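# Press the gauge pin on the magnet-marked post

## Task

Find the post of the checking fixture that has a yellow magnet on it, press that post's gauge pin fully home and keep it there for one second (afterwards the spring may push it back out). Do not disturb the other three pins, and do not move the magnet.

## Robot and tools

Robot: two arms, left_arm and right_arm, each ending in a two-finger parallel gripper (85 mm stroke) with a wrist camera: cam_left_wrist and cam_right_wrist, both 896x504. In the scene frame the origin is at table-top height halfway between the arms, +z points up, +x points out over the table, and left_arm is on the +y side. Calibrated base positions: left_arm (+0.060, +0.928, 0) m, right_arm (-0.064, -0.817, 0) m, each turned slightly about z. A camera stand sits behind the arms.

Frames: reported end_effector_position (metres, the centre of the closed pads), end_effector_quat_wxyz and velocities are given in that arm's own base frame. Commanded offsets are along the axes of the arm's current Hand target: the fingers point along gripper +z, open and close along y, and a camera block juts up to 12 cm toward +x. Closed fingertips reach about 19 mm past end_effector_position.

execute_actions(actions, cameras): actions is a list of actions; each action is a table of at most 15 rows, one row per 1/30 s step; a shorter table repeats its final row until step 15. Every row holds 20 numbers in [-1, 1]: for left_arm dx, dy, dz, rx, ry, rz, then gripper position, force_limit, speed, activate; then the same ten for right_arm. The six pose numbers are an offset, not a pose, measured from the Hand target as it was when that action began; all rows of one action count from that same start, but each new action starts from the updated Hand target, so repeating a row keeps moving. Scale: 1.0 equals 0.6 m or 180 degrees; rx, ry, rz form one rotation vector. Six zeros means no new pose request for that arm. Gripper position: +1 fully open, about -0.8 pads touching, -1 squeezes until blocked. speed: -1 about 20 mm/s, 0 about 85, +1 about 150. force_limit sets how hard the motor pushes. Always resend each gripper's current position, force_limit and speed (0 is a real command). Keep activate at 0; send 1 only when fault shows 7 or 13. cameras: list of names, ["all"], or []; an empty actions list returns all images.

move(target, speed, blend, stop_force, zero, blocking, cameras): target is one 20-number row, same layout and scale as above, or a list of up to 15 such rows; every row is an offset from the Hand targets at the move's start, not from the previous row. speed is path top speed in m/s, 0.002 to 4.2 (default 0.25), rotation limited to twice that in rad/s; one value or one per target. blend, in m, rounds corners of a list. stop_force, in N from 6 to 120, ends an arm's path when its wrist sensor feels that much push against its travel; use it with slow approaches, never when the gripper rotates in the same move, and omit it when backing away from a contact. zero (only with stop_force) resets the force baseline first, default true. blocking=false returns early while the move continues (not allowed with stop_force). The result adds a move: line: done, off_target, moving, held or fault, plus limits=paced (pose clipped) or limits=held (steps withheld).

wait(seconds): 0 to 3600, lets time pass with no new commands. stop(): brakes a running move. zoom_image(camera, region): camera is cam_left_wrist or cam_right_wrist, region [x0, y0, x1, y1] in pixels of its newest image, at most 504 by 504. zero_wrist_force(arm): left_arm or right_arm, subtracts the present force reading. read_manual(section): licence texts only. finished_scene(scene): pass the current scene number to end it; make no further calls in that reply.

Result lines: Hand target is the last commanded pose (after clipping) and the base for the next offsets; the gripper may rest a little short of it. Tool commands shows present gripper commands. position_measured is in counts: 3 open, 78 about 60 mm, 130 about 40 mm, 180 about 20 mm, 230 pads together. object_status: 0 moving, 1 blocked while opening, 2 blocked while closing (holding), 3 reached the request. fault 0 is normal. Wrist force and Wrist torque are in the gripper's own axes, a push from a surface reading as force into the arm; a third line gives the peak since last shown. Joint torques follow Joint positions order. Calls with actions also list positions at some steps.

Hazards: arms are stiff, so commanding even slightly beyond a firm contact can trigger a stop. A net outside force near 150 N (plus or minus 25) or contact torque at a joint limit (shoulders 678, elbow 398, wrists 98.4 N m) halts the arm for 10 s; so does a shoulder or elbow straying over 7.5 degrees from its path. Approach the pin slowly with stop_force, press only as far as needed, hold about one second, then retract without stop_force. Orientation commands are clipped to 32 degrees from the measured one per step. Keep paths away from the arm's own base, which can whip the elbow around. A clearance check blocks arms getting too close to each other, but contact between arms can still fail the task. Motors warn at 70 °C and brake at 85 °C. Never knock the magnet or anything off the table, and avoid slamming the fixture.

Each tool is called after "Emit:" by a JSON object that holds its "name" and its "arguments", one argument or row to a line.

## Session

Emit:
{"name": "execute_actions", "arguments": {
  "actions": []
}}

Scene clock: 0.00 s.
left_arm: end_effector_position=(+1.5589, -0.2113, +0.3064) position_measured=3 object_status=3 fault=0 end_effector_quat_wxyz=(+0.164, +0.615, -0.603, +0.481) | right_arm: end_effector_position=(+0.3647, +0.8809, +0.2847) position_measured=3 object_status=3 fault=0 end_effector_quat_wxyz=(-0.039, +0.207, +0.977, +0.001)
Joint positions: left_arm=[-0.105 -0.646 1.222 -2.923 -2.399 -2.05] | right_arm=[4.504 -1.813 -1.999 -0.898 1.65 1.781]
Joint velocities: within noise
Joint torques (N m): no reading
Motor temperatures (°C): left_arm=[24 36 26 39 35 34] | right_arm=[29 36 36 38 34 39]
Wrist force (N): no reading
Wrist torque (N m): no reading
Wrist force, peak (N): no reading
Hand target: left_arm +1.5589, -0.2113, +0.3064; +0.164, +0.615, -0.603, +0.481 | right_arm +0.3647, +0.8809, +0.2847; -0.039, +0.207, +0.977, +0.001
Tool commands: left_gripper/position=+1.0 left_gripper/force_limit=+1.0 left_gripper/speed=+1.0 left_gripper/activate=+0.0 right_gripper/position=+1.0 right_gripper/force_limit=+1.0 right_gripper/speed=+1.0 right_gripper/activate=+0.0

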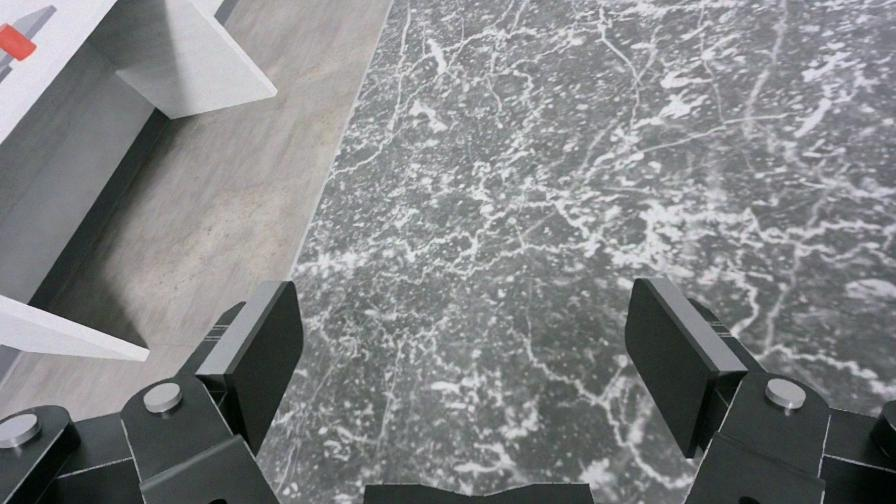

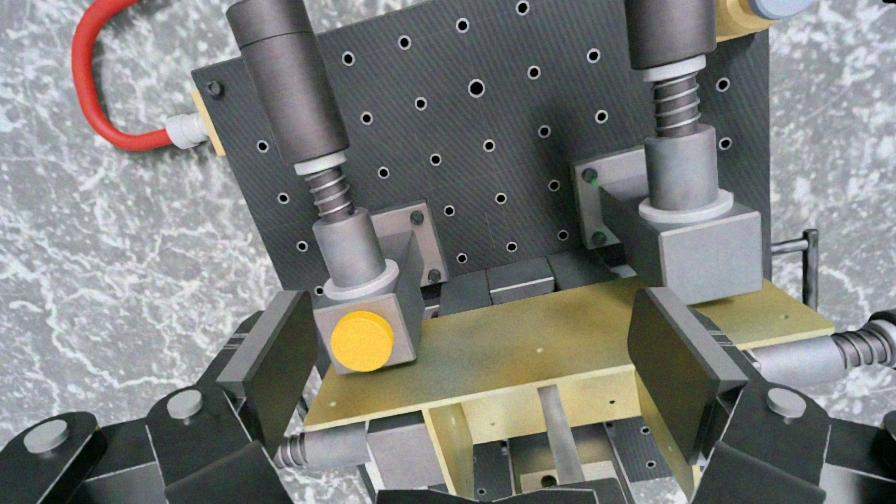

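Emit:
{"name": "move", "arguments": {
  "target": [0,0,0,0,0,0,1,1,1,0,0.15,0,-0.3,0,0,0,-1,1,1,0],
  "cameras": ["cam_right_wrist"]
}}

Scene clock: 2.00 s.
left_arm: end_effector_position=(+1.5589, -0.2113, +0.3064) position_measured=3 object_status=3 fault=0 end_effector_quat_wxyz=(+0.164, +0.615, -0.603, +0.481) | right_arm: end_effector_position=(+0.2966, +0.9142, +0.4709) position_measured=234 object_status=3 fault=0 end_effector_quat_wxyz=(-0.039, +0.207, +0.977, +0.001)
Joint positions: left_arm=[-0.105 -0.646 1.222 -2.923 -2.399 -2.05] | right_arm=[4.581 -1.702 -1.842 -1.161 1.649 1.858]
Joint torques (N m): left_arm=[1.35 -266.98 -90.24 -9.09 -1.99 -1.05] | right_arm=[23.33 132.65 113.89 4.43 -3.96 4.76]
Wrist force (N): left_arm=[0.1 -0.1 -0.1] | right_arm=[1.3 0.4 1.8]
Wrist torque (N m): left_arm=[-0.02 -0.02 0.00] | right_arm=[-0.09 -0.16 -0.01]
Wrist force, peak (N): left_arm=[0.1 -0.5 0.2] | right_arm=[-1.6 0.2 3.3]
Hand target: left_arm +1.5589, -0.2113, +0.3064; +0.164, +0.615, -0.603, +0.481 | right_arm +0.2966, +0.9142, +0.4711; -0.039, +0.207, +0.977, +0.001
Off the commanded pose: left_arm 0.000 m, 0 deg | right_arm 0.000 m, 0 deg.
move: done
cam_right_wrist: T_world_to_cam=[[0.43549, 0.8988, -0.04995, -0.91863], [0.85337, -0.39455, 0.34071, -0.03448], [0.28652, -0.191, -0.93884, 0.64851]] pos_world=[0.24366, 0.93593, 0.57471]

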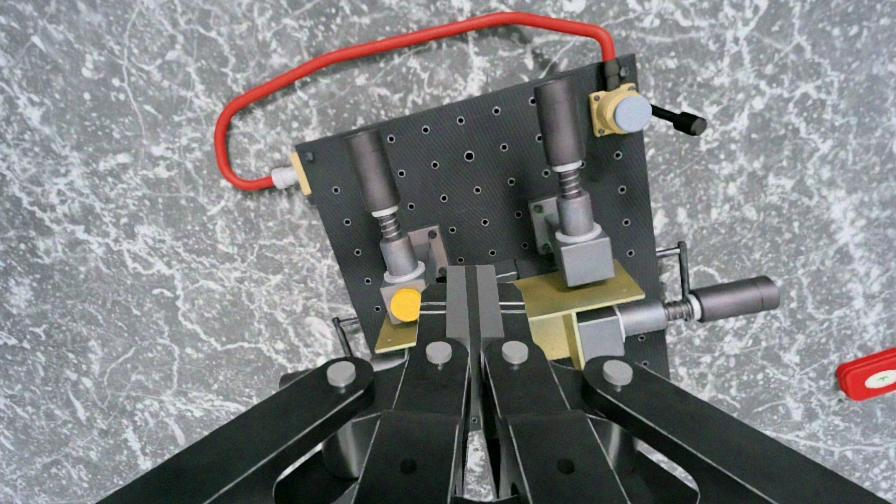

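Emit:
{"name": "zoom_image", "arguments": {
  "camera": "cam_right_wrist",
  "region": [310, 100, 470, 360]
}}

Emit:
{"name": "move", "arguments": {
  "target": [0,0,0,0,0,0,1,1,1,0,0.12,-0.25,0,0,0,0,-1,1,1,0],
  "cameras": ["cam_right_wrist"]
}}

Emit:
{"name": "zoom_image", "arguments": {
  "camera": "cam_right_wrist",
  "region": [350, 100, 750, 450]
}}

Scaled by 1.938 from the camera's image (finer frame: 1280x720).

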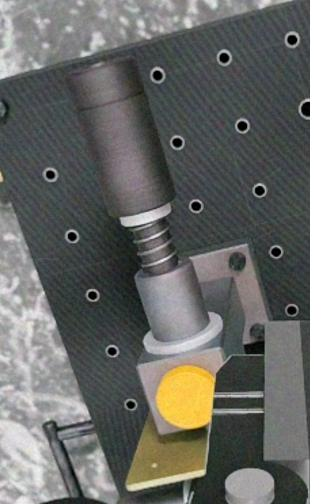

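Scene clock: 4.43 s.
left_arm: end_effector_position=(+1.5589, -0.2113, +0.3064) position_measured=3 object_status=3 fault=0 end_effector_quat_wxyz=(+0.164, +0.615, -0.603, +0.481) | right_arm: end_effector_position=(+0.1703, +0.8064, +0.4789) position_measured=234 object_status=3 fault=0 end_effector_quat_wxyz=(-0.039, +0.207, +0.977, +0.001)
Joint positions: left_arm=[-0.105 -0.646 1.222 -2.923 -2.399 -2.05] | right_arm=[4.718 -1.536 -2.009 -1.149 1.648 1.996]
Joint torques (N m): left_arm=[0.77 -270.44 -90.89 -9.87 -3.15 -0.47] | right_arm=[15.57 98.21 85.05 4.58 -3.85 6.05]
Wrist force (N): left_arm=[-0.1 -0.1 0.1] | right_arm=[2.1 -0.2 0.8]
Wrist torque (N m): left_arm=[-0.02 0.02 0.00] | right_arm=[-0.12 -0.41 -0.04]
Wrist force, peak (N): left_arm=[0.5 -0.5 0.0] | right_arm=[3.3 -2.8 1.3]
Hand target: left_arm +1.5589, -0.2113, +0.3064; +0.164, +0.615, -0.603, +0.481 | right_arm +0.1702, +0.8063, +0.4789; -0.039, +0.207, +0.977, +0.001
Off the commanded pose: left_arm 0.000 m, 0 deg | right_arm 0.000 m, 0 deg.
move: done
cam_right_wrist: T_world_to_cam=[[0.43549, 0.8988, -0.04995, -0.76643], [0.85337, -0.39455, 0.34071, 0.02809], [0.28652, -0.191, -0.93884, 0.67163]] pos_world=[0.11736, 0.82823, 0.58271]

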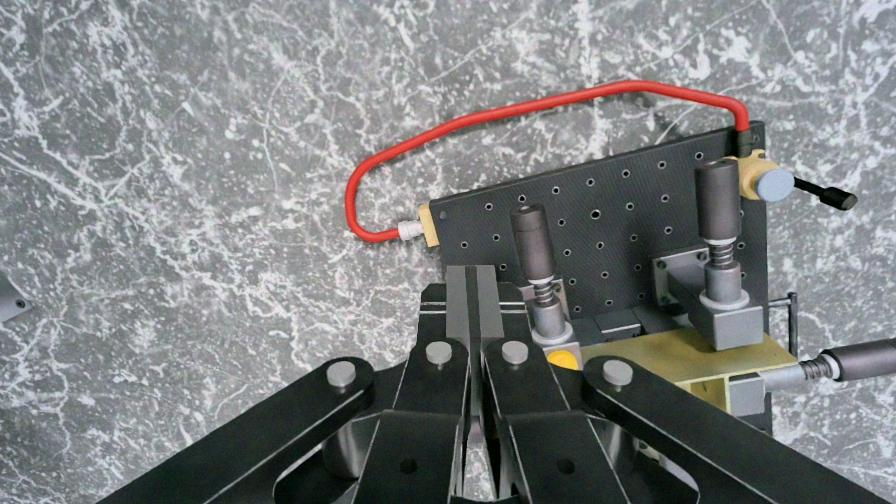

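Scaled by 1.260 from the camera's image (finer frame: 1280x720).

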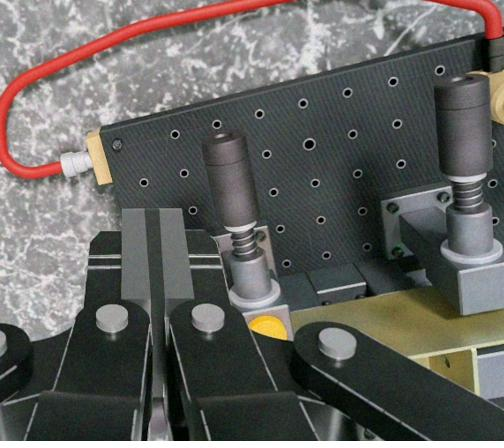

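Emit:
{"name": "move", "arguments": {
  "target": [0,0,0,0,0,0,1,1,1,0,-0.051,0.0758,0.535,0,-0.0245,-0.07,-1,1,1,0],
  "cameras": ["cam_right_wrist"],
  "speed": 0.3
}}

Scene clock: 7.37 s.
left_arm: end_effector_position=(+1.5589, -0.2113, +0.3064) position_measured=3 object_status=3 fault=0 end_effector_quat_wxyz=(+0.164, +0.615, -0.603, +0.481) | right_arm: end_effector_position=(+0.1917, +0.8412, +0.1560) position_measured=234 object_status=3 fault=0 end_effector_quat_wxyz=(-0.002, +0.099, +0.995, -0.003)
Joint positions: left_arm=[-0.105 -0.646 1.222 -2.923 -2.399 -2.05] | right_arm=[4.722 -1.843 -2.204 -0.671 1.575 1.778]
Joint torques (N m): left_arm=[-1.54 -267.44 -91.59 -8.96 -2.5 -0.95] | right_arm=[-19.87 79.7 59.95 15.08 -4.24 -7.09]
Wrist force (N): left_arm=[0.0 0.1 0.0] | right_arm=[1.0 0.6 0.2]
Wrist torque (N m): left_arm=[0.01 0.00 0.00] | right_arm=[0.37 -0.13 0.37]
Wrist force, peak (N): left_arm=[0.1 -0.4 -0.4] | right_arm=[0.9 0.9 3.6]
Hand target: left_arm +1.5589, -0.2113, +0.3064; +0.164, +0.615, -0.603, +0.481 | right_arm +0.1918, +0.8412, +0.1558; -0.002, +0.099, +0.995, -0.003
Off the commanded pose: left_arm 0.000 m, 0 deg | right_arm 0.000 m, 0 deg.
move: done
cam_right_wrist: T_world_to_cam=[[0.2317, 0.97203, -0.03841, -0.84746], [0.89075, -0.19612, 0.40999, -0.05137], [0.39099, -0.12921, -0.91128, 0.29267]] pos_world=[0.12768, 0.8515, 0.25522]

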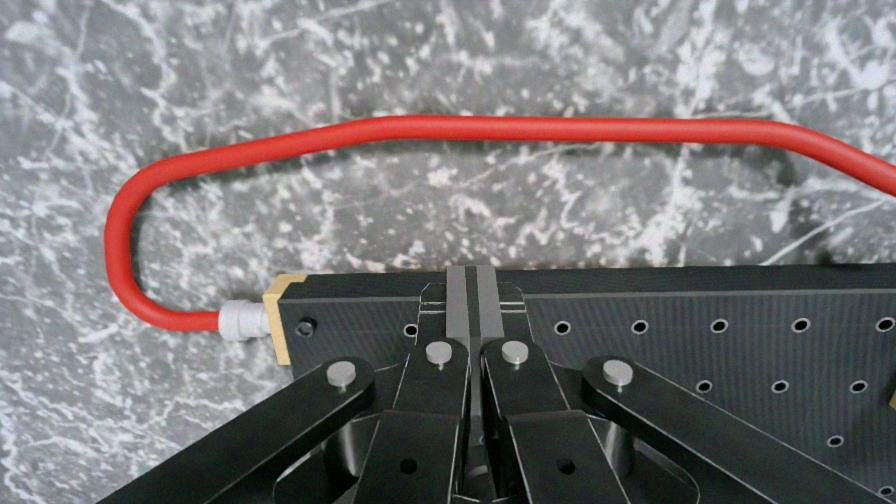

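Emit:
{"name": "move", "arguments": {
  "target": [0,0,0,0,0,0,1,1,1,0,-0.15,0,0,0,0,0,-1,1,1,0],
  "speed": 0.05,
  "stop_force": 8
}}

Scene clock: 9.70 s.
left_arm: end_effector_position=(+1.5589, -0.2113, +0.3064) position_measured=3 object_status=3 fault=0 end_effector_quat_wxyz=(+0.164, +0.615, -0.603, +0.481) | right_arm: end_effector_position=(+0.2329, +0.8329, +0.1558) position_measured=234 object_status=3 fault=0 end_effector_quat_wxyz=(-0.002, +0.099, +0.995, -0.003)
Joint positions: left_arm=[-0.105 -0.646 1.222 -2.923 -2.399 -2.05] | right_arm=[4.673 -1.845 -2.201 -0.672 1.574 1.729]
Joint torques (N m): left_arm=[0.46 -268.32 -92.4 -9.48 -2.92 -1.14] | right_arm=[15.03 130.58 50.37 13.34 2.01 5.03]
Wrist force (N): left_arm=[0.1 0.1 0.2] | right_arm=[7.9 4.2 -4.4]
Wrist torque (N m): left_arm=[0.02 -0.01 0.00] | right_arm=[0.50 -0.48 -0.16]
Wrist force, peak (N): left_arm=[-0.2 -0.5 0.1] | right_arm=[7.9 4.9 -4.9]
Hand target: left_arm +1.5589, -0.2113, +0.3064; +0.164, +0.615, -0.603, +0.481 | right_arm +0.2329, +0.8329, +0.1558; -0.002, +0.099, +0.995, -0.003 (not the last commanded pose)
Off the commanded pose: left_arm 0.000 m, 0 deg | right_arm 0.048 m, 0 deg.
move: contact (right_arm)

Emit:
{"name": "move", "arguments": {
  "target": [0,0,0,0,0,0,1,1,1,0,-0.08,0,0,0,0,0,-1,1,1,0],
  "speed": 0.02,
  "stop_force": 40,
  "cameras": ["cam_right_wrist"]
}}

Scene clock: 11.97 s.
left_arm: end_effector_position=(+1.5589, -0.2113, +0.3064) position_measured=3 object_status=3 fault=0 end_effector_quat_wxyz=(+0.164, +0.615, -0.603, +0.481) | right_arm: end_effector_position=(+0.2508, +0.8294, +0.1557) position_measured=234 object_status=3 fault=0 end_effector_quat_wxyz=(-0.002, +0.099, +0.995, -0.003)
Joint positions: left_arm=[-0.105 -0.646 1.222 -2.923 -2.399 -2.05] | right_arm=[4.651 -1.847 -2.199 -0.673 1.574 1.708]
Joint torques (N m): left_arm=[6.73 -265.96 -93.27 -10.09 -2.35 -1.32] | right_arm=[-20.35 126.73 40.88 11.84 -15.94 4.95]
Wrist force (N): left_arm=[0.0 0.0 -0.2] | right_arm=[48.0 -0.6 -16.8]
Wrist torque (N m): left_arm=[0.00 0.01 0.00] | right_arm=[0.30 -1.53 -0.48]
Wrist force, peak (N): left_arm=[0.4 -0.4 -0.1] | right_arm=[104.2 -3.9 -8.4]
Hand target: left_arm +1.5589, -0.2113, +0.3064; +0.164, +0.615, -0.603, +0.481 | right_arm +0.2508, +0.8294, +0.1557; -0.002, +0.099, +0.995, -0.003 (not the last commanded pose)
Off the commanded pose: left_arm 0.000 m, 0 deg | right_arm 0.030 m, 0 deg.
move: contact (right_arm)
cam_right_wrist: T_world_to_cam=[[0.23167, 0.97203, -0.03842, -0.84957], [0.89077, -0.1961, 0.40996, -0.10619], [0.39096, -0.1292, -0.9113, 0.26789]] pos_world=[0.18668, 0.8396, 0.25502]

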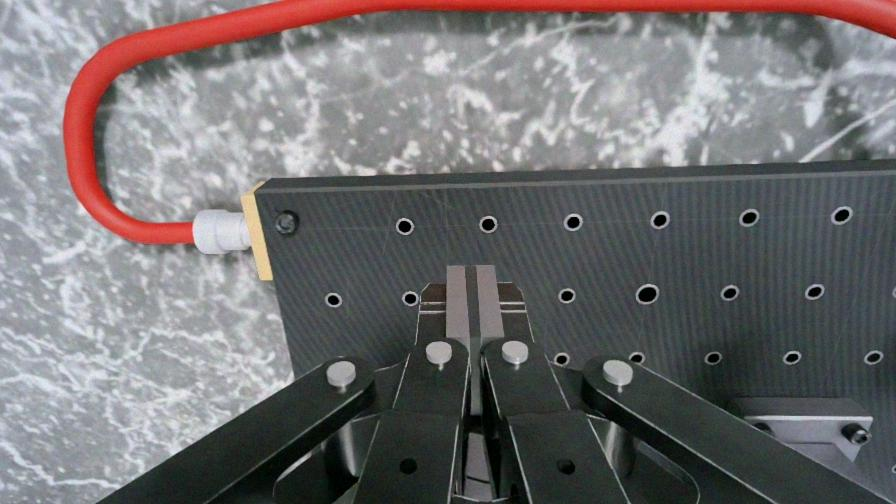

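Emit:
{"name": "move", "arguments": {
  "target": [0,0,0,0,0,0,1,1,1,0,-0.008,0,0,0,0,0,-1,1,1,0],
  "speed": 0.004,
  "stop_force": 20
}}

Emit:
{"name": "wait", "arguments": {
  "seconds": 1.2
}}

Scene clock: 13.03 s.
left_arm: end_effector_position=(+1.5589, -0.2113, +0.3064) position_measured=3 object_status=3 fault=0 end_effector_quat_wxyz=(+0.164, +0.615, -0.603, +0.481) | right_arm: end_effector_position=(+0.2509, +0.8293, +0.1557) position_measured=234 object_status=3 fault=0 end_effector_quat_wxyz=(-0.002, +0.099, +0.995, -0.003)
Joint positions: left_arm=[-0.105 -0.646 1.222 -2.923 -2.399 -2.05] | right_arm=[4.651 -1.847 -2.199 -0.673 1.574 1.708]
Joint torques (N m): left_arm=[-1.7 -268.27 -91.03 -9.46 -2.85 -0.85] | right_arm=[-38.91 121.05 49.36 8.59 -25.89 6.25]
Wrist force (N): left_arm=[0.2 -0.2 0.0] | right_arm=[68.6 2.8 -12.5]
Wrist torque (N m): left_arm=[-0.03 -0.03 0.00] | right_arm=[0.39 -2.00 -0.63]
Wrist force, peak (N): left_arm=[-0.2 -0.4 -0.2] | right_arm=[74.5 3.8 -13.9]
Hand target: left_arm +1.5589, -0.2113, +0.3064; +0.164, +0.615, -0.603, +0.481 | right_arm +0.2509, +0.8293, +0.1557; -0.002, +0.099, +0.995, -0.003 (not the last commanded pose)
Off the commanded pose: left_arm 0.000 m, 0 deg | right_arm 0.005 m, 0 deg.
move: contact (right_arm)

Scene clock: 14.23 s.
left_arm: end_effector_position=(+1.5589, -0.2113, +0.3064) position_measured=3 object_status=3 fault=0 end_effector_quat_wxyz=(+0.164, +0.615, -0.603, +0.481) | right_arm: end_effector_position=(+0.2509, +0.8293, +0.1557) position_measured=234 object_status=3 fault=0 end_effector_quat_wxyz=(-0.002, +0.099, +0.995, -0.003)
Joint positions: left_arm=[-0.105 -0.646 1.222 -2.923 -2.399 -2.05] | right_arm=[4.651 -1.847 -2.199 -0.673 1.574 1.708]
Joint torques (N m): left_arm=[-1.36 -265.12 -92.28 -9.34 -3.36 -1.69] | right_arm=[-38.03 118.57 50.65 4.48 -25.39 5.34]
Wrist force (N): left_arm=[0.0 0.0 0.2] | right_arm=[68.1 1.1 -11.8]
Wrist torque (N m): left_arm=[0.00 0.00 0.00] | right_arm=[0.37 -1.97 -0.63]
Wrist force, peak (N): left_arm=[0.1 -0.4 0.0] | right_arm=[69.1 2.0 -12.1]
Hand target: left_arm +1.5589, -0.2113, +0.3064; +0.164, +0.615, -0.603, +0.481 | right_arm +0.2509, +0.8293, +0.1557; -0.002, +0.099, +0.995, -0.003 (not the last commanded pose)
Tool commands: left_gripper/position=+1.0 left_gripper/force_limit=+1.0 left_gripper/speed=+1.0 left_gripper/activate=+0.0 right_gripper/position=-1.0 right_gripper/force_limit=+1.0 right_gripper/speed=+1.0 right_gripper/activate=+0.0
Off the commanded pose: left_arm 0.000 m, 0 deg | right_arm 0.005 m, 0 deg.
wait: 1.20 s; at rest by 0.17 s

Emit:
{"name": "move", "arguments": {
  "target": [0,0,0,0,0,0,1,1,1,0,0.08,0,0,0,0,0,-1,1,1,0],
  "speed": 0.15
}}

Emit:
{"name": "finished_scene", "arguments": {
  "scene": 1
}}

Scene clock: 15.13 s.
left_arm: end_effector_position=(+1.5589, -0.2113, +0.3064) position_measured=3 object_status=3 fault=0 end_effector_quat_wxyz=(+0.164, +0.615, -0.603, +0.481) | right_arm: end_effector_position=(+0.2041, +0.8387, +0.1559) position_measured=234 object_status=3 fault=0 end_effector_quat_wxyz=(-0.002, +0.099, +0.995, -0.003)
Joint positions: left_arm=[-0.105 -0.646 1.222 -2.923 -2.399 -2.05] | right_arm=[4.707 -1.844 -2.203 -0.671 1.575 1.764]
Joint torques (N m): left_arm=[-3 -264.21 -89.77 -9.55 -2.8 -1.17] | right_arm=[29.56 141.18 57.07 15.62 3.22 5.87]
Wrist force (N): left_arm=[0.1 -0.2 0.0] | right_arm=[2.6 0.9 4.4]
Wrist torque (N m): left_arm=[-0.03 -0.01 0.00] | right_arm=[0.43 -0.41 -0.05]
Wrist force, peak (N): left_arm=[-0.5 -0.3 0.3] | right_arm=[68.2 1.2 -11.8]
Hand target: left_arm +1.5589, -0.2113, +0.3064; +0.164, +0.615, -0.603, +0.481 | right_arm +0.2039, +0.8388, +0.1559; -0.002, +0.099, +0.995, -0.003
Off the commanded pose: left_arm 0.000 m, 0 deg | right_arm 0.000 m, 0 deg.
move: done

The scene is finished: the task was done.


## Next scene

The same job, from a new start.

Done. Travel 18 mm, z≈0.155.

Emit:
{"name": "execute_actions", "arguments": {
  "actions": []
}}

Scene clock: 0.00 s.
left_arm: end_effector_position=(+1.2449, -0.9950, +0.1726) position_measured=3 object_status=3 fault=0 end_effector_quat_wxyz=(-0.052, -0.612, +0.785, -0.079) | right_arm: end_effector_position=(+1.5911, -0.4431, +0.2264) position_measured=3 object_status=3 fault=0 end_effector_quat_wxyz=(+0.277, +0.852, -0.343, +0.282)
Joint positions: left_arm=[-0.774 -0.625 0.99 -2.08 -1.695 -2.108] | right_arm=[3.13 -2.528 -1.097 -0.679 0.847 -2.545]
Joint velocities: within noise
Joint torques (N m): no reading
Motor temperatures (°C): left_arm=[24 35 26 39 34 34] | right_arm=[28 35 36 37 34 38]
Wrist force (N): no reading
Wrist torque (N m): no reading
Wrist force, peak (N): no reading
Hand target: left_arm +1.2449, -0.9950, +0.1726; -0.052, -0.612, +0.785, -0.079 | right_arm +1.5911, -0.4431, +0.2264; +0.277, +0.852, -0.343, +0.282
Tool commands: left_gripper/position=+1.0 left_gripper/force_limit=+1.0 left_gripper/speed=+1.0 left_gripper/activate=+0.0 right_gripper/position=+1.0 right_gripper/force_limit=+1.0 right_gripper/speed=+1.0 right_gripper/activate=+0.0
camera_calibration:
cam_left_wrist: T_world_to_cam=[[-0.96269, 0.26452, -0.05706, 1.47173], [0.24163, 0.93521, 0.25882, 0.60288], [0.12183, 0.23538, -0.96424, 0.36947]] pos_world=[1.22613, -1.04009, 0.28419]
cam_right_wrist: T_world_to_cam=[[-0.7524, -0.61621, 0.23277, 0.88009], [-0.65701, 0.67666, -0.33238, 1.43887], [0.04731, -0.40301, -0.91397, 0.06985]] pos_world=[1.60422, -0.40315, 0.33723]

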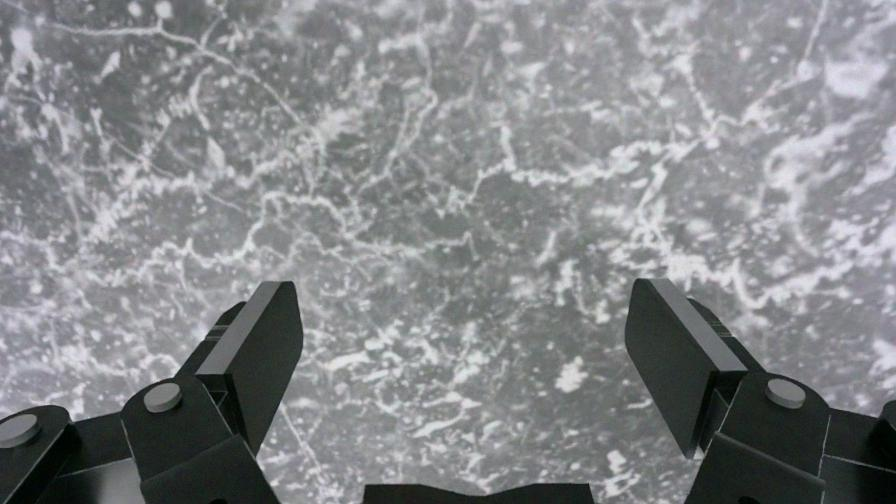

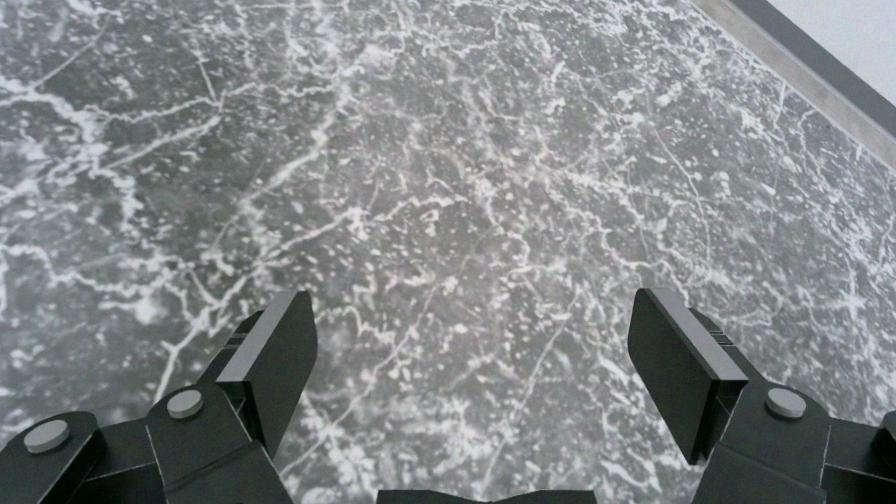

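Emit:
{"name": "move", "arguments": {
  "target": [
    [0.05,0,-0.3,0,0,0,-1,1,1,0,0,0,0,0,0,0,1,1,1,0],
    [0.19,0.973,-0.618,0,0,0,-1,1,1,0,0,0,0,0,0,0,1,1,1,0]
  ],
  "speed": 0.7,
  "blend": 0.1,
  "cameras": ["cam_left_wrist"]
}}

Scene clock: 2.43 s.
left_arm: end_effector_position=(+0.6455, -0.8951, +0.5214) position_measured=234 object_status=3 fault=0 end_effector_quat_wxyz=(-0.052, -0.612, +0.785, -0.079) | right_arm: end_effector_position=(+1.5911, -0.4431, +0.2264) position_measured=3 object_status=3 fault=0 end_effector_quat_wxyz=(+0.277, +0.852, -0.343, +0.282)
Joint positions: left_arm=[-1.107 -1.349 1.703 -2.102 -1.641 -2.439] | right_arm=[3.13 -2.528 -1.097 -0.679 0.847 -2.545]
Joint torques (N m): left_arm=[-17.67 -169.31 -82.55 -14.48 5.65 -3.16] | right_arm=[0.24 263.38 100.9 10.38 -2.38 -0.66]
Wrist force (N): left_arm=[0.7 -0.1 -0.3] | right_arm=[0.1 -0.1 -0.3]
Wrist torque (N m): left_arm=[-0.01 -0.09 0.08] | right_arm=[-0.01 -0.02 0.00]
Wrist force, peak (N): left_arm=[1.3 6.3 -2.0] | right_arm=[0.4 0.1 0.0]
Hand target: left_arm +0.6452, -0.8951, +0.5215; -0.052, -0.612, +0.785, -0.079 | right_arm +1.5911, -0.4431, +0.2264; +0.277, +0.852, -0.343, +0.282
Off the commanded pose: left_arm 0.000 m, 0 deg | right_arm 0.000 m, 0 deg.
move: done; blend cut to 0.0912 m at target 1
cam_left_wrist: T_world_to_cam=[[-0.96269, 0.26452, -0.05703, 0.88805], [0.24162, 0.93519, 0.25891, 0.56396], [0.12182, 0.23547, -0.96422, 0.75539]] pos_world=[0.62663, -0.94019, 0.63299]

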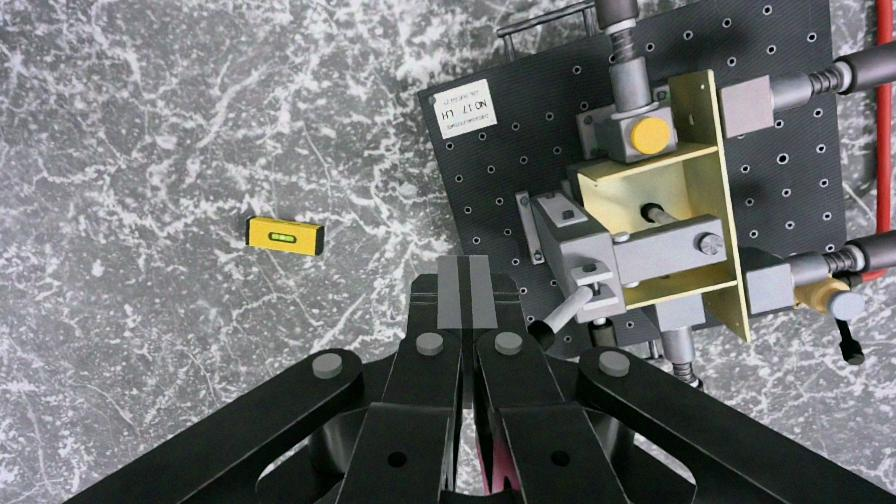

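Emit:
{"name": "move", "arguments": {
  "target": [0.23,0.1,0,0,0,0,-1,1,1,0,0,0,0,0,0,0,1,1,1,0],
  "speed": 0.6,
  "cameras": ["cam_left_wrist"]
}}

Scene clock: 3.60 s.
left_arm: end_effector_position=(+0.5534, -1.0121, +0.5426) position_measured=234 object_status=3 fault=0 end_effector_quat_wxyz=(-0.052, -0.612, +0.785, -0.079) | right_arm: end_effector_position=(+1.5911, -0.4431, +0.2264) position_measured=3 object_status=3 fault=0 end_effector_quat_wxyz=(+0.277, +0.852, -0.343, +0.282)
Joint positions: left_arm=[-1.231 -1.304 1.617 -2.067 -1.619 -2.561] | right_arm=[3.13 -2.528 -1.097 -0.679 0.847 -2.545]
Joint torques (N m): left_arm=[-19.76 -129.82 -119.93 -6.16 6.26 -4.58] | right_arm=[-1.66 268.97 98.55 10.75 -2.65 -0.62]
Wrist force (N): left_arm=[0.3 0.1 0.0] | right_arm=[0.1 0.0 -0.2]
Wrist torque (N m): left_arm=[0.11 -0.02 0.10] | right_arm=[0.01 -0.01 0.00]
Wrist force, peak (N): left_arm=[5.4 2.2 -0.2] | right_arm=[-0.5 0.0 -0.3]
Hand target: left_arm +0.5533, -1.0124, +0.5426; -0.052, -0.612, +0.785, -0.079 | right_arm +1.5911, -0.4431, +0.2264; +0.277, +0.852, -0.343, +0.282
Off the commanded pose: left_arm 0.000 m, 0 deg | right_arm 0.000 m, 0 deg.
move: done
cam_left_wrist: T_world_to_cam=[[-0.96269, 0.26452, -0.05706, 0.83166], [0.24163, 0.93522, 0.25882, 0.6902], [0.12183, 0.23538, -0.96424, 0.81451]] pos_world=[0.53463, -1.05719, 0.65419]

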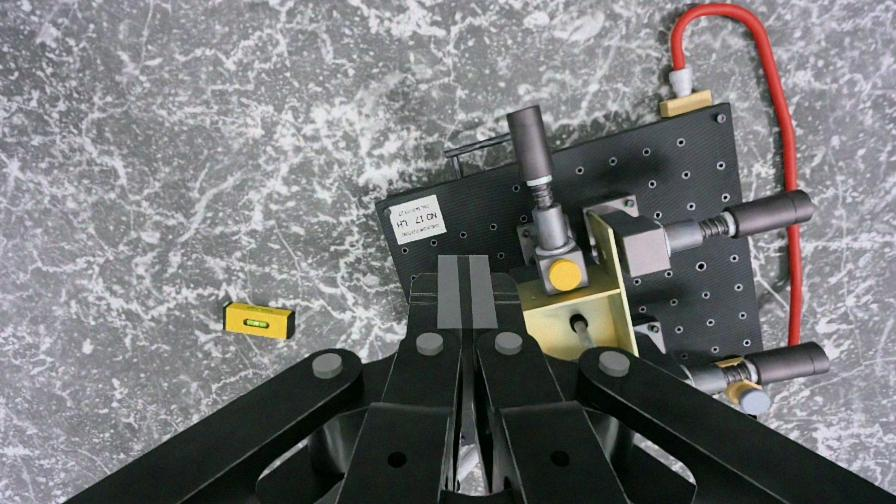

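Emit:
{"name": "move", "arguments": {
  "target": [
    [0.0803,0.1058,0.5043,-0.0122,-0.0591,-0.0782,-1,1,1,0,0,0,0,0,0,0,1,1,1,0],
    [0.055,0.1143,0.6433,-0.0122,-0.0591,-0.0782,-1,1,1,0,0,0,0,0,0,0,1,1,1,0]
  ],
  "speed": 0.5,
  "blend": 0.05,
  "cameras": ["cam_left_wrist"]
}}

Emit:
{"name": "move", "arguments": {
  "target": [-0.12,0,0,0,0,0,-1,1,1,0,0,0,0,0,0,0,1,1,1,0],
  "speed": 0.05,
  "stop_force": 8
}}

Scene clock: 6.50 s.
left_arm: end_effector_position=(+0.4848, -1.1003, +0.1656) position_measured=234 object_status=3 fault=0 end_effector_quat_wxyz=(+0.000, +0.707, -0.707, +0.001) | right_arm: end_effector_position=(+1.5911, -0.4431, +0.2264) position_measured=3 object_status=3 fault=0 end_effector_quat_wxyz=(+0.277, +0.852, -0.343, +0.282)
Joint positions: left_arm=[-1.324 -1.005 1.692 -2.259 -1.571 -2.895] | right_arm=[3.13 -2.528 -1.097 -0.679 0.847 -2.545]
Joint torques (N m): left_arm=[-19.96 -169.43 -62.27 -13.56 5.51 -5.47] | right_arm=[3.44 266.2 98.08 10.41 -2.56 -0.6]
Wrist force (N): left_arm=[0.2 -0.3 -0.2] | right_arm=[0.0 0.0 -0.1]
Wrist torque (N m): left_arm=[-0.06 0.03 0.18] | right_arm=[-0.01 0.00 0.00]
Wrist force, peak (N): left_arm=[-0.7 -1.3 -4.8] | right_arm=[0.4 0.3 0.1]
Hand target: left_arm +0.4847, -1.1003, +0.1653; +0.000, +0.707, -0.707, +0.001 | right_arm +1.5911, -0.4431, +0.2264; +0.277, +0.852, -0.343, +0.282
Off the commanded pose: left_arm 0.000 m, 0 deg | right_arm 0.000 m, 0 deg.
move: done; blend cut to 0.0425 m at target 1
cam_left_wrist: T_world_to_cam=[[-0.99962, 0.02604, 0.00844, 0.51204], [0.02716, 0.90453, 0.42556, 0.92945], [0.00345, 0.42562, -0.90489, 0.73697]] pos_world=[0.48407, -1.16772, 0.26703]

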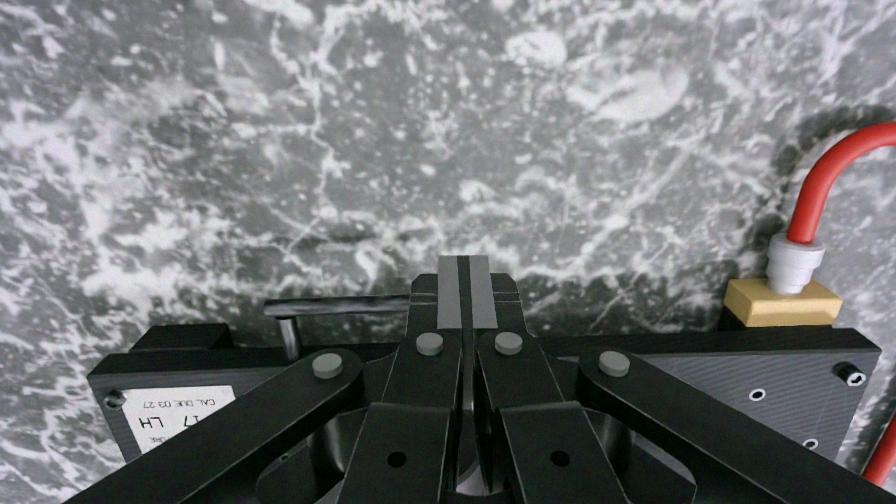

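Scene clock: 8.47 s.
left_arm: end_effector_position=(+0.4847, -1.0687, +0.1652) position_measured=234 object_status=3 fault=0 end_effector_quat_wxyz=(+0.000, +0.707, -0.707, +0.001) | right_arm: end_effector_position=(+1.5911, -0.4431, +0.2264) position_measured=3 object_status=3 fault=0 end_effector_quat_wxyz=(+0.277, +0.852, -0.343, +0.282)
Joint positions: left_arm=[-1.317 -1.031 1.739 -2.28 -1.571 -2.889] | right_arm=[3.13 -2.528 -1.097 -0.679 0.847 -2.545]
Joint torques (N m): left_arm=[-18.11 -168.62 -104.77 -8.75 4.65 -4.92] | right_arm=[1.54 265.2 98.88 10.39 -2.06 -1.18]
Wrist force (N): left_arm=[0.1 -0.7 -0.6] | right_arm=[0.0 -0.1 0.0]
Wrist torque (N m): left_arm=[-0.12 0.03 -0.01] | right_arm=[-0.01 0.01 0.00]
Wrist force, peak (N): left_arm=[6.1 1.3 1.0] | right_arm=[0.4 0.0 -0.3]
Hand target: left_arm +0.4847, -1.0687, +0.1652; +0.000, +0.707, -0.707, +0.001 (not the last commanded pose) | right_arm +1.5911, -0.4431, +0.2264; +0.277, +0.852, -0.343, +0.282
Off the commanded pose: left_arm 0.040 m, 0 deg | right_arm 0.000 m, 0 deg.
move: contact (left_arm)

Emit:
{"name": "move", "arguments": {
  "target": [-0.0233,0,0,0,0,0,-1,1,1,0,0,0,0,0,0,0,1,1,1,0],
  "speed": 0.06
}}

Emit:
{"name": "move", "arguments": {
  "target": [-0.03,0,0,0,0,0,-1,1,1,0,0,0,0,0,0,0,1,1,1,0],
  "speed": 0.008,
  "stop_force": 35
}}

Scene clock: 9.33 s.
left_arm: end_effector_position=(+0.4847, -1.0548, +0.1652) position_measured=234 object_status=3 fault=0 end_effector_quat_wxyz=(+0.000, +0.707, -0.707, +0.001) | right_arm: end_effector_position=(+1.5911, -0.4431, +0.2264) position_measured=3 object_status=3 fault=0 end_effector_quat_wxyz=(+0.277, +0.852, -0.343, +0.282)
Joint positions: left_arm=[-1.314 -1.042 1.76 -2.289 -1.571 -2.886] | right_arm=[3.13 -2.528 -1.097 -0.679 0.847 -2.545]
Joint torques (N m): left_arm=[24.06 -220.85 -52.72 -9.2 4.09 3.59] | right_arm=[-1.17 264.51 96.32 10.66 -2.43 -0.53]
Wrist force (N): left_arm=[11.9 2.0 0.3] | right_arm=[-0.1 -0.2 -0.1]
Wrist torque (N m): left_arm=[-0.09 -0.03 -0.25] | right_arm=[-0.03 0.01 0.00]
Wrist force, peak (N): left_arm=[12.0 2.0 0.4] | right_arm=[0.3 0.2 -0.3]
Hand target: left_arm +0.4847, -1.0547, +0.1652; +0.000, +0.707, -0.707, +0.001 | right_arm +1.5911, -0.4431, +0.2264; +0.277, +0.852, -0.343, +0.282
Off the commanded pose: left_arm 0.000 m, 0 deg | right_arm 0.000 m, 0 deg.
move: done

Scene clock: 11.40 s.
left_arm: end_effector_position=(+0.4847, -1.0480, +0.1653) position_measured=234 object_status=3 fault=0 end_effector_quat_wxyz=(+0.000, +0.707, -0.707, +0.001) | right_arm: end_effector_position=(+1.5911, -0.4431, +0.2264) position_measured=3 object_status=3 fault=0 end_effector_quat_wxyz=(+0.277, +0.852, -0.343, +0.282)
Joint positions: left_arm=[-1.313 -1.048 1.77 -2.294 -1.571 -2.884] | right_arm=[3.13 -2.528 -1.097 -0.679 0.847 -2.545]
Joint torques (N m): left_arm=[12.62 -160.12 -70.71 7.12 3.17 -3.15] | right_arm=[-1.08 265.26 98.07 10.55 -3.05 -0.55]
Wrist force (N): left_arm=[49.6 1.7 2.3] | right_arm=[-0.1 0.1 -0.1]
Wrist torque (N m): left_arm=[-0.10 -0.14 -0.43] | right_arm=[0.01 0.02 0.00]
Wrist force, peak (N): left_arm=[65.4 -3.2 17.2] | right_arm=[0.0 0.2 -0.4]
Hand target: left_arm +0.4847, -1.0480, +0.1653; +0.000, +0.707, -0.707, +0.001 (not the last commanded pose) | right_arm +1.5911, -0.4431, +0.2264; +0.277, +0.852, -0.343, +0.282
Off the commanded pose: left_arm 0.011 m, 0 deg | right_arm 0.000 m, 0 deg.
move: contact (left_arm)

Emit:
{"name": "wait", "arguments": {
  "seconds": 1.1
}}

Emit:
{"name": "move", "arguments": {
  "target": [0.06,0,0,0,0,0,-1,1,1,0,0,0,0,0,0,0,1,1,1,0],
  "speed": 0.12
}}

Emit:
{"name": "finished_scene", "arguments": {
  "scene": 2
}}

Scene clock: 12.77 s.
left_arm: end_effector_position=(+0.4847, -1.0480, +0.1653) position_measured=234 object_status=3 fault=0 end_effector_quat_wxyz=(+0.000, +0.707, -0.707, +0.001) | right_arm: end_effector_position=(+1.5911, -0.4431, +0.2264) position_measured=3 object_status=3 fault=0 end_effector_quat_wxyz=(+0.277, +0.852, -0.343, +0.282)
Joint positions: left_arm=[-1.313 -1.048 1.77 -2.294 -1.571 -2.884] | right_arm=[3.13 -2.528 -1.097 -0.679 0.847 -2.545]
Joint torques (N m): left_arm=[7.89 -158.33 -66.44 1.88 3.18 -3.71] | right_arm=[-2.35 265.15 100 10.46 -2.71 -0.87]
Wrist force (N): left_arm=[47.5 2.4 -1.0] | right_arm=[0.0 0.3 -0.4]
Wrist torque (N m): left_arm=[-0.09 -0.12 -0.44] | right_arm=[0.05 0.01 0.00]
Wrist force, peak (N): left_arm=[49.2 1.7 2.2] | right_arm=[0.0 0.3 -0.4]
Hand target: left_arm +0.4847, -1.0480, +0.1653; +0.000, +0.707, -0.707, +0.001 (not the last commanded pose) | right_arm +1.5911, -0.4431, +0.2264; +0.277, +0.852, -0.343, +0.282
Tool commands: left_gripper/position=-1.0 left_gripper/force_limit=+1.0 left_gripper/speed=+1.0 left_gripper/activate=+0.0 right_gripper/position=+1.0 right_gripper/force_limit=+1.0 right_gripper/speed=+1.0 right_gripper/activate=+0.0
Off the commanded pose: left_arm 0.011 m, 0 deg | right_arm 0.000 m, 0 deg.
wait: 1.10 s; at rest from the start

Scene clock: 13.57 s.
left_arm: end_effector_position=(+0.4848, -1.0839, +0.1653) position_measured=234 object_status=3 fault=0 end_effector_quat_wxyz=(+0.000, +0.707, -0.707, +0.001) | right_arm: end_effector_position=(+1.5911, -0.4431, +0.2264) position_measured=3 object_status=3 fault=0 end_effector_quat_wxyz=(+0.277, +0.852, -0.343, +0.282)
Joint positions: left_arm=[-1.32 -1.019 1.717 -2.27 -1.571 -2.892] | right_arm=[3.13 -2.528 -1.097 -0.679 0.847 -2.545]
Joint torques (N m): left_arm=[-15.47 -168.08 -103.76 -5.63 4.92 -4.33] | right_arm=[-1.53 265.21 99.74 10.92 -2.42 -0.98]
Wrist force (N): left_arm=[-1.5 -0.6 -0.1] | right_arm=[-0.1 0.1 -0.1]
Wrist torque (N m): left_arm=[-0.11 0.33 0.18] | right_arm=[0.02 0.02 0.00]
Wrist force, peak (N): left_arm=[46.3 2.4 -1.4] | right_arm=[0.0 0.4 -0.3]
Hand target: left_arm +0.4848, -1.0840, +0.1653; +0.000, +0.707, -0.707, +0.001 | right_arm +1.5911, -0.4431, +0.2264; +0.277, +0.852, -0.343, +0.282
Off the commanded pose: left_arm 0.000 m, 0 deg | right_arm 0.000 m, 0 deg.
move: done

The scene is finished: the task was done.


## Next scene

The same job, from a new start.

Emit:
{"name": "execute_actions", "arguments": {
  "actions": []
}}

Scene clock: 0.00 s.
left_arm: end_effector_position=(+0.4095, -1.0280, +0.3496) position_measured=3 object_status=3 fault=0 end_effector_quat_wxyz=(-0.166, +0.603, +0.780, +0.006) | right_arm: end_effector_position=(+1.7496, +0.0920, +0.2599) position_measured=3 object_status=3 fault=0 end_effector_quat_wxyz=(-0.210, +0.702, +0.632, +0.252)
Joint positions: left_arm=[-1.316 -1.125 1.554 -1.726 -1.763 0.028] | right_arm=[3.192 -2.85 -0.27 -1.441 2.224 1.778]
Joint velocities: within noise
Joint torques (N m): no reading
Motor temperatures (°C): left_arm=[24 35 26 38 34 33] | right_arm=[28 35 35 36 33 38]
Wrist force (N): no reading
Wrist torque (N m): no reading
Wrist force, peak (N): no reading
Hand target: left_arm +0.4095, -1.0280, +0.3496; -0.166, +0.603, +0.780, +0.006 | right_arm +1.7496, +0.0920, +0.2599; -0.210, +0.702, +0.632, +0.252
Tool commands: left_gripper/position=+1.0 left_gripper/force_limit=+1.0 left_gripper/speed=+1.0 left_gripper/activate=+0.0 right_gripper/position=+1.0 right_gripper/force_limit=+1.0 right_gripper/speed=+1.0 right_gripper/activate=+0.0
camera_calibration:
cam_left_wrist: T_world_to_cam=[[0.9508, 0.2447, -0.19002, -0.07115], [0.27712, -0.94595, 0.16847, -1.12698], [-0.13853, -0.21284, -0.96722, 0.29654]] pos_world=[0.42104, -0.98554, 0.46316]
cam_right_wrist: T_world_to_cam=[[0.99231, -0.12159, -0.02333, -1.71021], [-0.12362, -0.96276, -0.24045, 0.38571], [0.00678, 0.24148, -0.97038, 0.33492]] pos_world=[1.74246, 0.08251, 0.37785]

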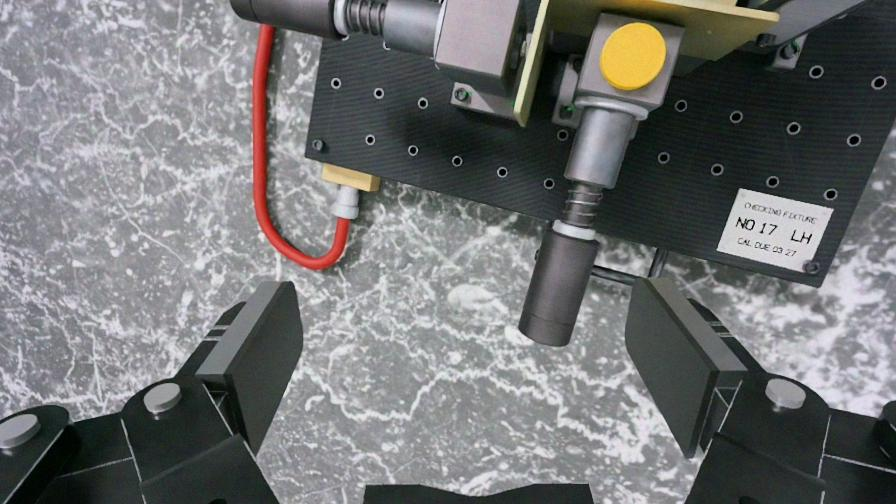

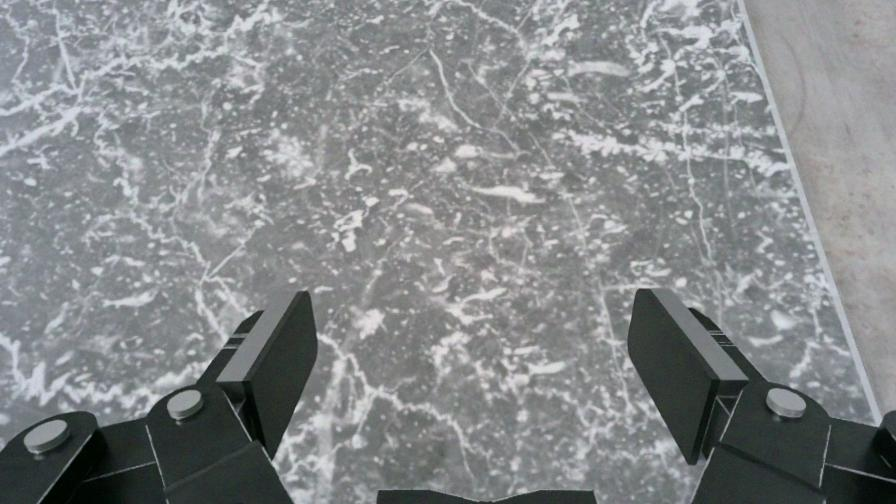

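Emit:
{"name": "move", "arguments": {
  "target": [
    [-0.1922,0.0542,0.075,-0.0718,-0.0787,0.0746,-1,1,1,0,0,0,0,0,0,0,1,1,1,0],
    [-0.2327,0.088,0.2367,-0.0718,-0.0787,0.0746,-1,1,1,0,0,0,0,0,0,0,1,1,1,0]
  ],
  "speed": 0.45,
  "blend": 0.04,
  "cameras": ["cam_left_wrist"]
}}

Scene clock: 2.97 s.
left_arm: end_effector_position=(+0.4537, -1.1151, +0.1684) position_measured=234 object_status=3 fault=0 end_effector_quat_wxyz=(+0.000, +0.701, +0.713, +0.000) | right_arm: end_effector_position=(+1.7496, +0.0920, +0.2599) position_measured=3 object_status=3 fault=0 end_effector_quat_wxyz=(-0.210, +0.702, +0.632, +0.252)
Joint positions: left_arm=[-1.352 -1.006 1.688 -2.254 -1.571 0.201] | right_arm=[3.192 -2.85 -0.27 -1.441 2.224 1.778]
Joint torques (N m): left_arm=[-2.67 -173.71 -63.58 -12.97 5.38 2.53] | right_arm=[-0.7 309.86 106.71 11.25 3.86 -0.74]
Wrist force (N): left_arm=[-0.4 0.1 -0.6] | right_arm=[-0.3 0.1 0.1]
Wrist torque (N m): left_arm=[-0.10 0.01 0.04] | right_arm=[0.02 0.04 0.00]
Wrist force, peak (N): left_arm=[-1.5 0.3 -3.9] | right_arm=[-0.6 0.2 0.0]
Hand target: left_arm +0.4537, -1.1151, +0.1682; +0.000, +0.701, +0.713, +0.000 | right_arm +1.7496, +0.0920, +0.2599; -0.210, +0.702, +0.632, +0.252
Off the commanded pose: left_arm 0.000 m, 0 deg | right_arm 0.000 m, 0 deg.
move: done
cam_left_wrist: T_world_to_cam=[[0.99992, -0.00921, 0.00851, -0.46514], [-0.01197, -0.90387, 0.42764, -1.05673], [0.00375, -0.42771, -0.90391, -0.20592]] pos_world=[0.45324, -1.04751, 0.26973]

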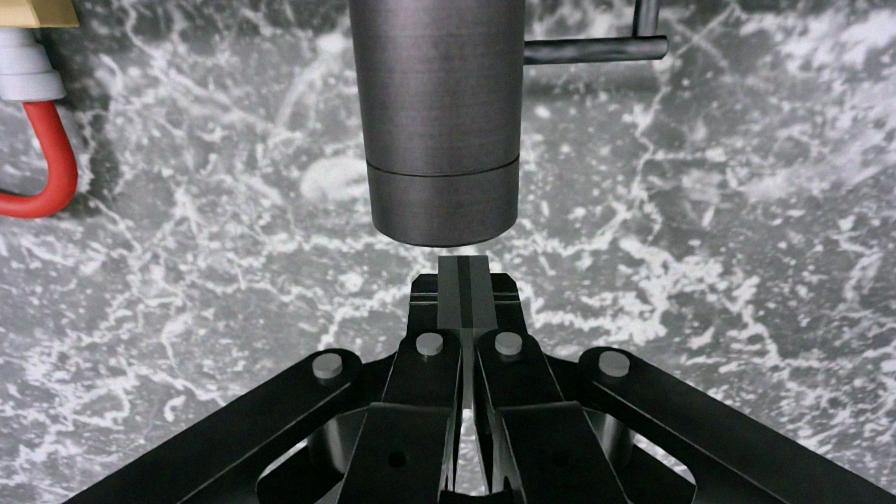

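Emit:
{"name": "move", "arguments": {
  "target": [
    [0.022,-0.0067,0,0,0,0,-1,1,1,0,0,0,0,0,0,0,1,1,1,0],
    [0.1,-0.0067,0,0,0,0,-1,1,1,0,0,0,0,0,0,0,1,1,1,0]
  ],
  "speed": 0.05,
  "blend": 0.002,
  "stop_force": 8
}}

Emit:
{"name": "move", "arguments": {
  "target": [0.0233,0,0,0,0,0,-1,1,1,0,0,0,0,0,0,0,1,1,1,0],
  "speed": 0.06
}}

Emit:
{"name": "move", "arguments": {
  "target": [0.03,0,0,0,0,0,-1,1,1,0,0,0,0,0,0,0,1,1,1,0],
  "speed": 0.008,
  "stop_force": 35
}}

Emit:
{"name": "wait", "arguments": {
  "seconds": 1.0
}}

Scene clock: 6.60 s.
left_arm: end_effector_position=(+0.4497, -1.0989, +0.1682) position_measured=234 object_status=3 fault=0 end_effector_quat_wxyz=(+0.000, +0.701, +0.713, +0.000) | right_arm: end_effector_position=(+1.7496, +0.0920, +0.2599) position_measured=3 object_status=3 fault=0 end_effector_quat_wxyz=(-0.210, +0.702, +0.632, +0.252)
Joint positions: left_arm=[-1.352 -1.021 1.715 -2.266 -1.571 0.201] | right_arm=[3.192 -2.85 -0.27 -1.441 2.224 1.778]
Joint torques (N m): left_arm=[-17.55 -165.84 -102.25 -3.49 4.49 -4.76] | right_arm=[-0.23 307.05 106.16 10.5 3.69 -1.2]
Wrist force (N): left_arm=[-5.7 1.4 -1.9] | right_arm=[-0.1 0.3 -0.1]
Wrist torque (N m): left_arm=[-0.11 -0.03 0.21] | right_arm=[0.05 0.02 0.00]
Wrist force, peak (N): left_arm=[-8.3 2.1 -0.3] | right_arm=[-0.3 0.5 0.2]
Hand target: left_arm +0.4497, -1.0989, +0.1682; +0.000, +0.701, +0.713, +0.000 (not the last commanded pose) | right_arm +1.7496, +0.0920, +0.2599; -0.210, +0.702, +0.632, +0.252
Off the commanded pose: left_arm 0.044 m, 0 deg | right_arm 0.000 m, 0 deg.
move: contact (left_arm); path passed 1 of 2 targets

Scene clock: 7.23 s.
left_arm: end_effector_position=(+0.4494, -1.0851, +0.1681) position_measured=234 object_status=3 fault=0 end_effector_quat_wxyz=(+0.000, +0.701, +0.713, +0.000) | right_arm: end_effector_position=(+1.7496, +0.0920, +0.2599) position_measured=3 object_status=3 fault=0 end_effector_quat_wxyz=(-0.210, +0.702, +0.632, +0.252)
Joint positions: left_arm=[-1.35 -1.032 1.736 -2.276 -1.571 0.203] | right_arm=[3.192 -2.85 -0.27 -1.441 2.224 1.778]
Joint torques (N m): left_arm=[29.54 -211.74 -47.52 -9.41 4.83 2.7] | right_arm=[-1.93 305.82 105.02 11.19 3.77 -1.41]
Wrist force (N): left_arm=[-11.9 -2.1 -0.1] | right_arm=[-0.1 0.1 0.1]
Wrist torque (N m): left_arm=[-0.08 -0.10 -0.05] | right_arm=[0.01 0.02 0.00]
Wrist force, peak (N): left_arm=[-11.9 -2.3 0.7] | right_arm=[-0.5 0.0 0.0]
Hand target: left_arm +0.4494, -1.0850, +0.1681; +0.000, +0.701, +0.713, +0.000 | right_arm +1.7496, +0.0920, +0.2599; -0.210, +0.702, +0.632, +0.252
Off the commanded pose: left_arm 0.000 m, 0 deg | right_arm 0.000 m, 0 deg.
move: done

Scene clock: 9.03 s.
left_arm: end_effector_position=(+0.4493, -1.0805, +0.1682) position_measured=234 object_status=3 fault=0 end_effector_quat_wxyz=(+0.000, +0.701, +0.713, -0.001) | right_arm: end_effector_position=(+1.7496, +0.0920, +0.2599) position_measured=3 object_status=3 fault=0 end_effector_quat_wxyz=(-0.210, +0.702, +0.632, +0.252)
Joint positions: left_arm=[-1.349 -1.036 1.743 -2.279 -1.571 0.204] | right_arm=[3.192 -2.85 -0.27 -1.441 2.224 1.778]
Joint torques (N m): left_arm=[9.87 -162.85 -72.03 7.15 4.84 -3.12] | right_arm=[-4.66 304.67 109.29 11.38 4.29 -1.43]
Wrist force (N): left_arm=[-45.2 -2.5 -2.0] | right_arm=[0.1 0.0 0.2]
Wrist torque (N m): left_arm=[-0.11 0.08 -0.22] | right_arm=[-0.01 -0.02 0.00]
Wrist force, peak (N): left_arm=[-63.0 2.4 13.5] | right_arm=[-0.5 0.3 0.0]
Hand target: left_arm +0.4493, -1.0805, +0.1682; +0.000, +0.701, +0.713, -0.001 (not the last commanded pose) | right_arm +1.7496, +0.0920, +0.2599; -0.210, +0.702, +0.632, +0.252
Off the commanded pose: left_arm 0.014 m, 0 deg | right_arm 0.000 m, 0 deg.
move: contact (left_arm)

Scene clock: 10.03 s.
left_arm: end_effector_position=(+0.4493, -1.0805, +0.1682) position_measured=234 object_status=3 fault=0 end_effector_quat_wxyz=(+0.000, +0.701, +0.713, -0.001) | right_arm: end_effector_position=(+1.7496, +0.0920, +0.2599) position_measured=3 object_status=3 fault=0 end_effector_quat_wxyz=(-0.210, +0.702, +0.632, +0.252)
Joint positions: left_arm=[-1.349 -1.036 1.743 -2.279 -1.571 0.204] | right_arm=[3.192 -2.85 -0.27 -1.441 2.224 1.778]
Joint torques (N m): left_arm=[9.23 -159.91 -71.7 1.81 3.94 -3.09] | right_arm=[-0.8 302.83 107.17 12 3.93 -1.36]
Wrist force (N): left_arm=[-43.0 -2.7 -4.5] | right_arm=[-0.3 0.1 0.1]
Wrist torque (N m): left_arm=[-0.04 0.06 -0.22] | right_arm=[0.01 0.05 0.00]
Wrist force, peak (N): left_arm=[-44.8 -2.2 -1.7] | right_arm=[0.2 0.5 0.2]
Hand target: left_arm +0.4493, -1.0805, +0.1682; +0.000, +0.701, +0.713, -0.001 (not the last commanded pose) | right_arm +1.7496, +0.0920, +0.2599; -0.210, +0.702, +0.632, +0.252
Tool commands: left_gripper/position=-1.0 left_gripper/force_limit=+1.0 left_gripper/speed=+1.0 left_gripper/activate=+0.0 right_gripper/position=+1.0 right_gripper/force_limit=+1.0 right_gripper/speed=+1.0 right_gripper/activate=+0.0
Off the commanded pose: left_arm 0.014 m, 0 deg | right_arm 0.000 m, 0 deg.
wait: 1.00 s; at rest by 0.17 s

Emit:
{"name": "move", "arguments": {
  "target": [-0.06,0,0,0,0,0,-1,1,1,0,0,0,0,0,0,0,1,1,1,0],
  "speed": 0.12
}}

Emit:
{"name": "finished_scene", "arguments": {
  "scene": 3
}}

Scene clock: 11.00 s.
left_arm: end_effector_position=(+0.4500, -1.1163, +0.1682) position_measured=234 object_status=3 fault=0 end_effector_quat_wxyz=(+0.000, +0.701, +0.713, -0.001) | right_arm: end_effector_position=(+1.7496, +0.0920, +0.2599) position_measured=3 object_status=3 fault=0 end_effector_quat_wxyz=(-0.210, +0.702, +0.632, +0.252)
Joint positions: left_arm=[-1.355 -1.006 1.688 -2.254 -1.571 0.198] | right_arm=[3.192 -2.85 -0.27 -1.441 2.224 1.778]
Joint torques (N m): left_arm=[-20.02 -178.85 -107.1 -5.38 5.5 -4.21] | right_arm=[-2.82 302.29 106.92 10.56 3.91 -0.93]
Wrist force (N): left_arm=[2.9 0.0 -1.0] | right_arm=[0.1 -0.2 0.2]
Wrist torque (N m): left_arm=[-0.11 -0.59 0.39] | right_arm=[-0.04 -0.02 0.00]
Wrist force, peak (N): left_arm=[-43.3 -2.8 -5.3] | right_arm=[-0.2 -0.2 -0.2]
Hand target: left_arm +0.4500, -1.1165, +0.1682; +0.000, +0.701, +0.713, -0.001 | right_arm +1.7496, +0.0920, +0.2599; -0.210, +0.702, +0.632, +0.252
Off the commanded pose: left_arm 0.000 m, 0 deg | right_arm 0.000 m, 0 deg.
move: done

The scene is finished: the task was done.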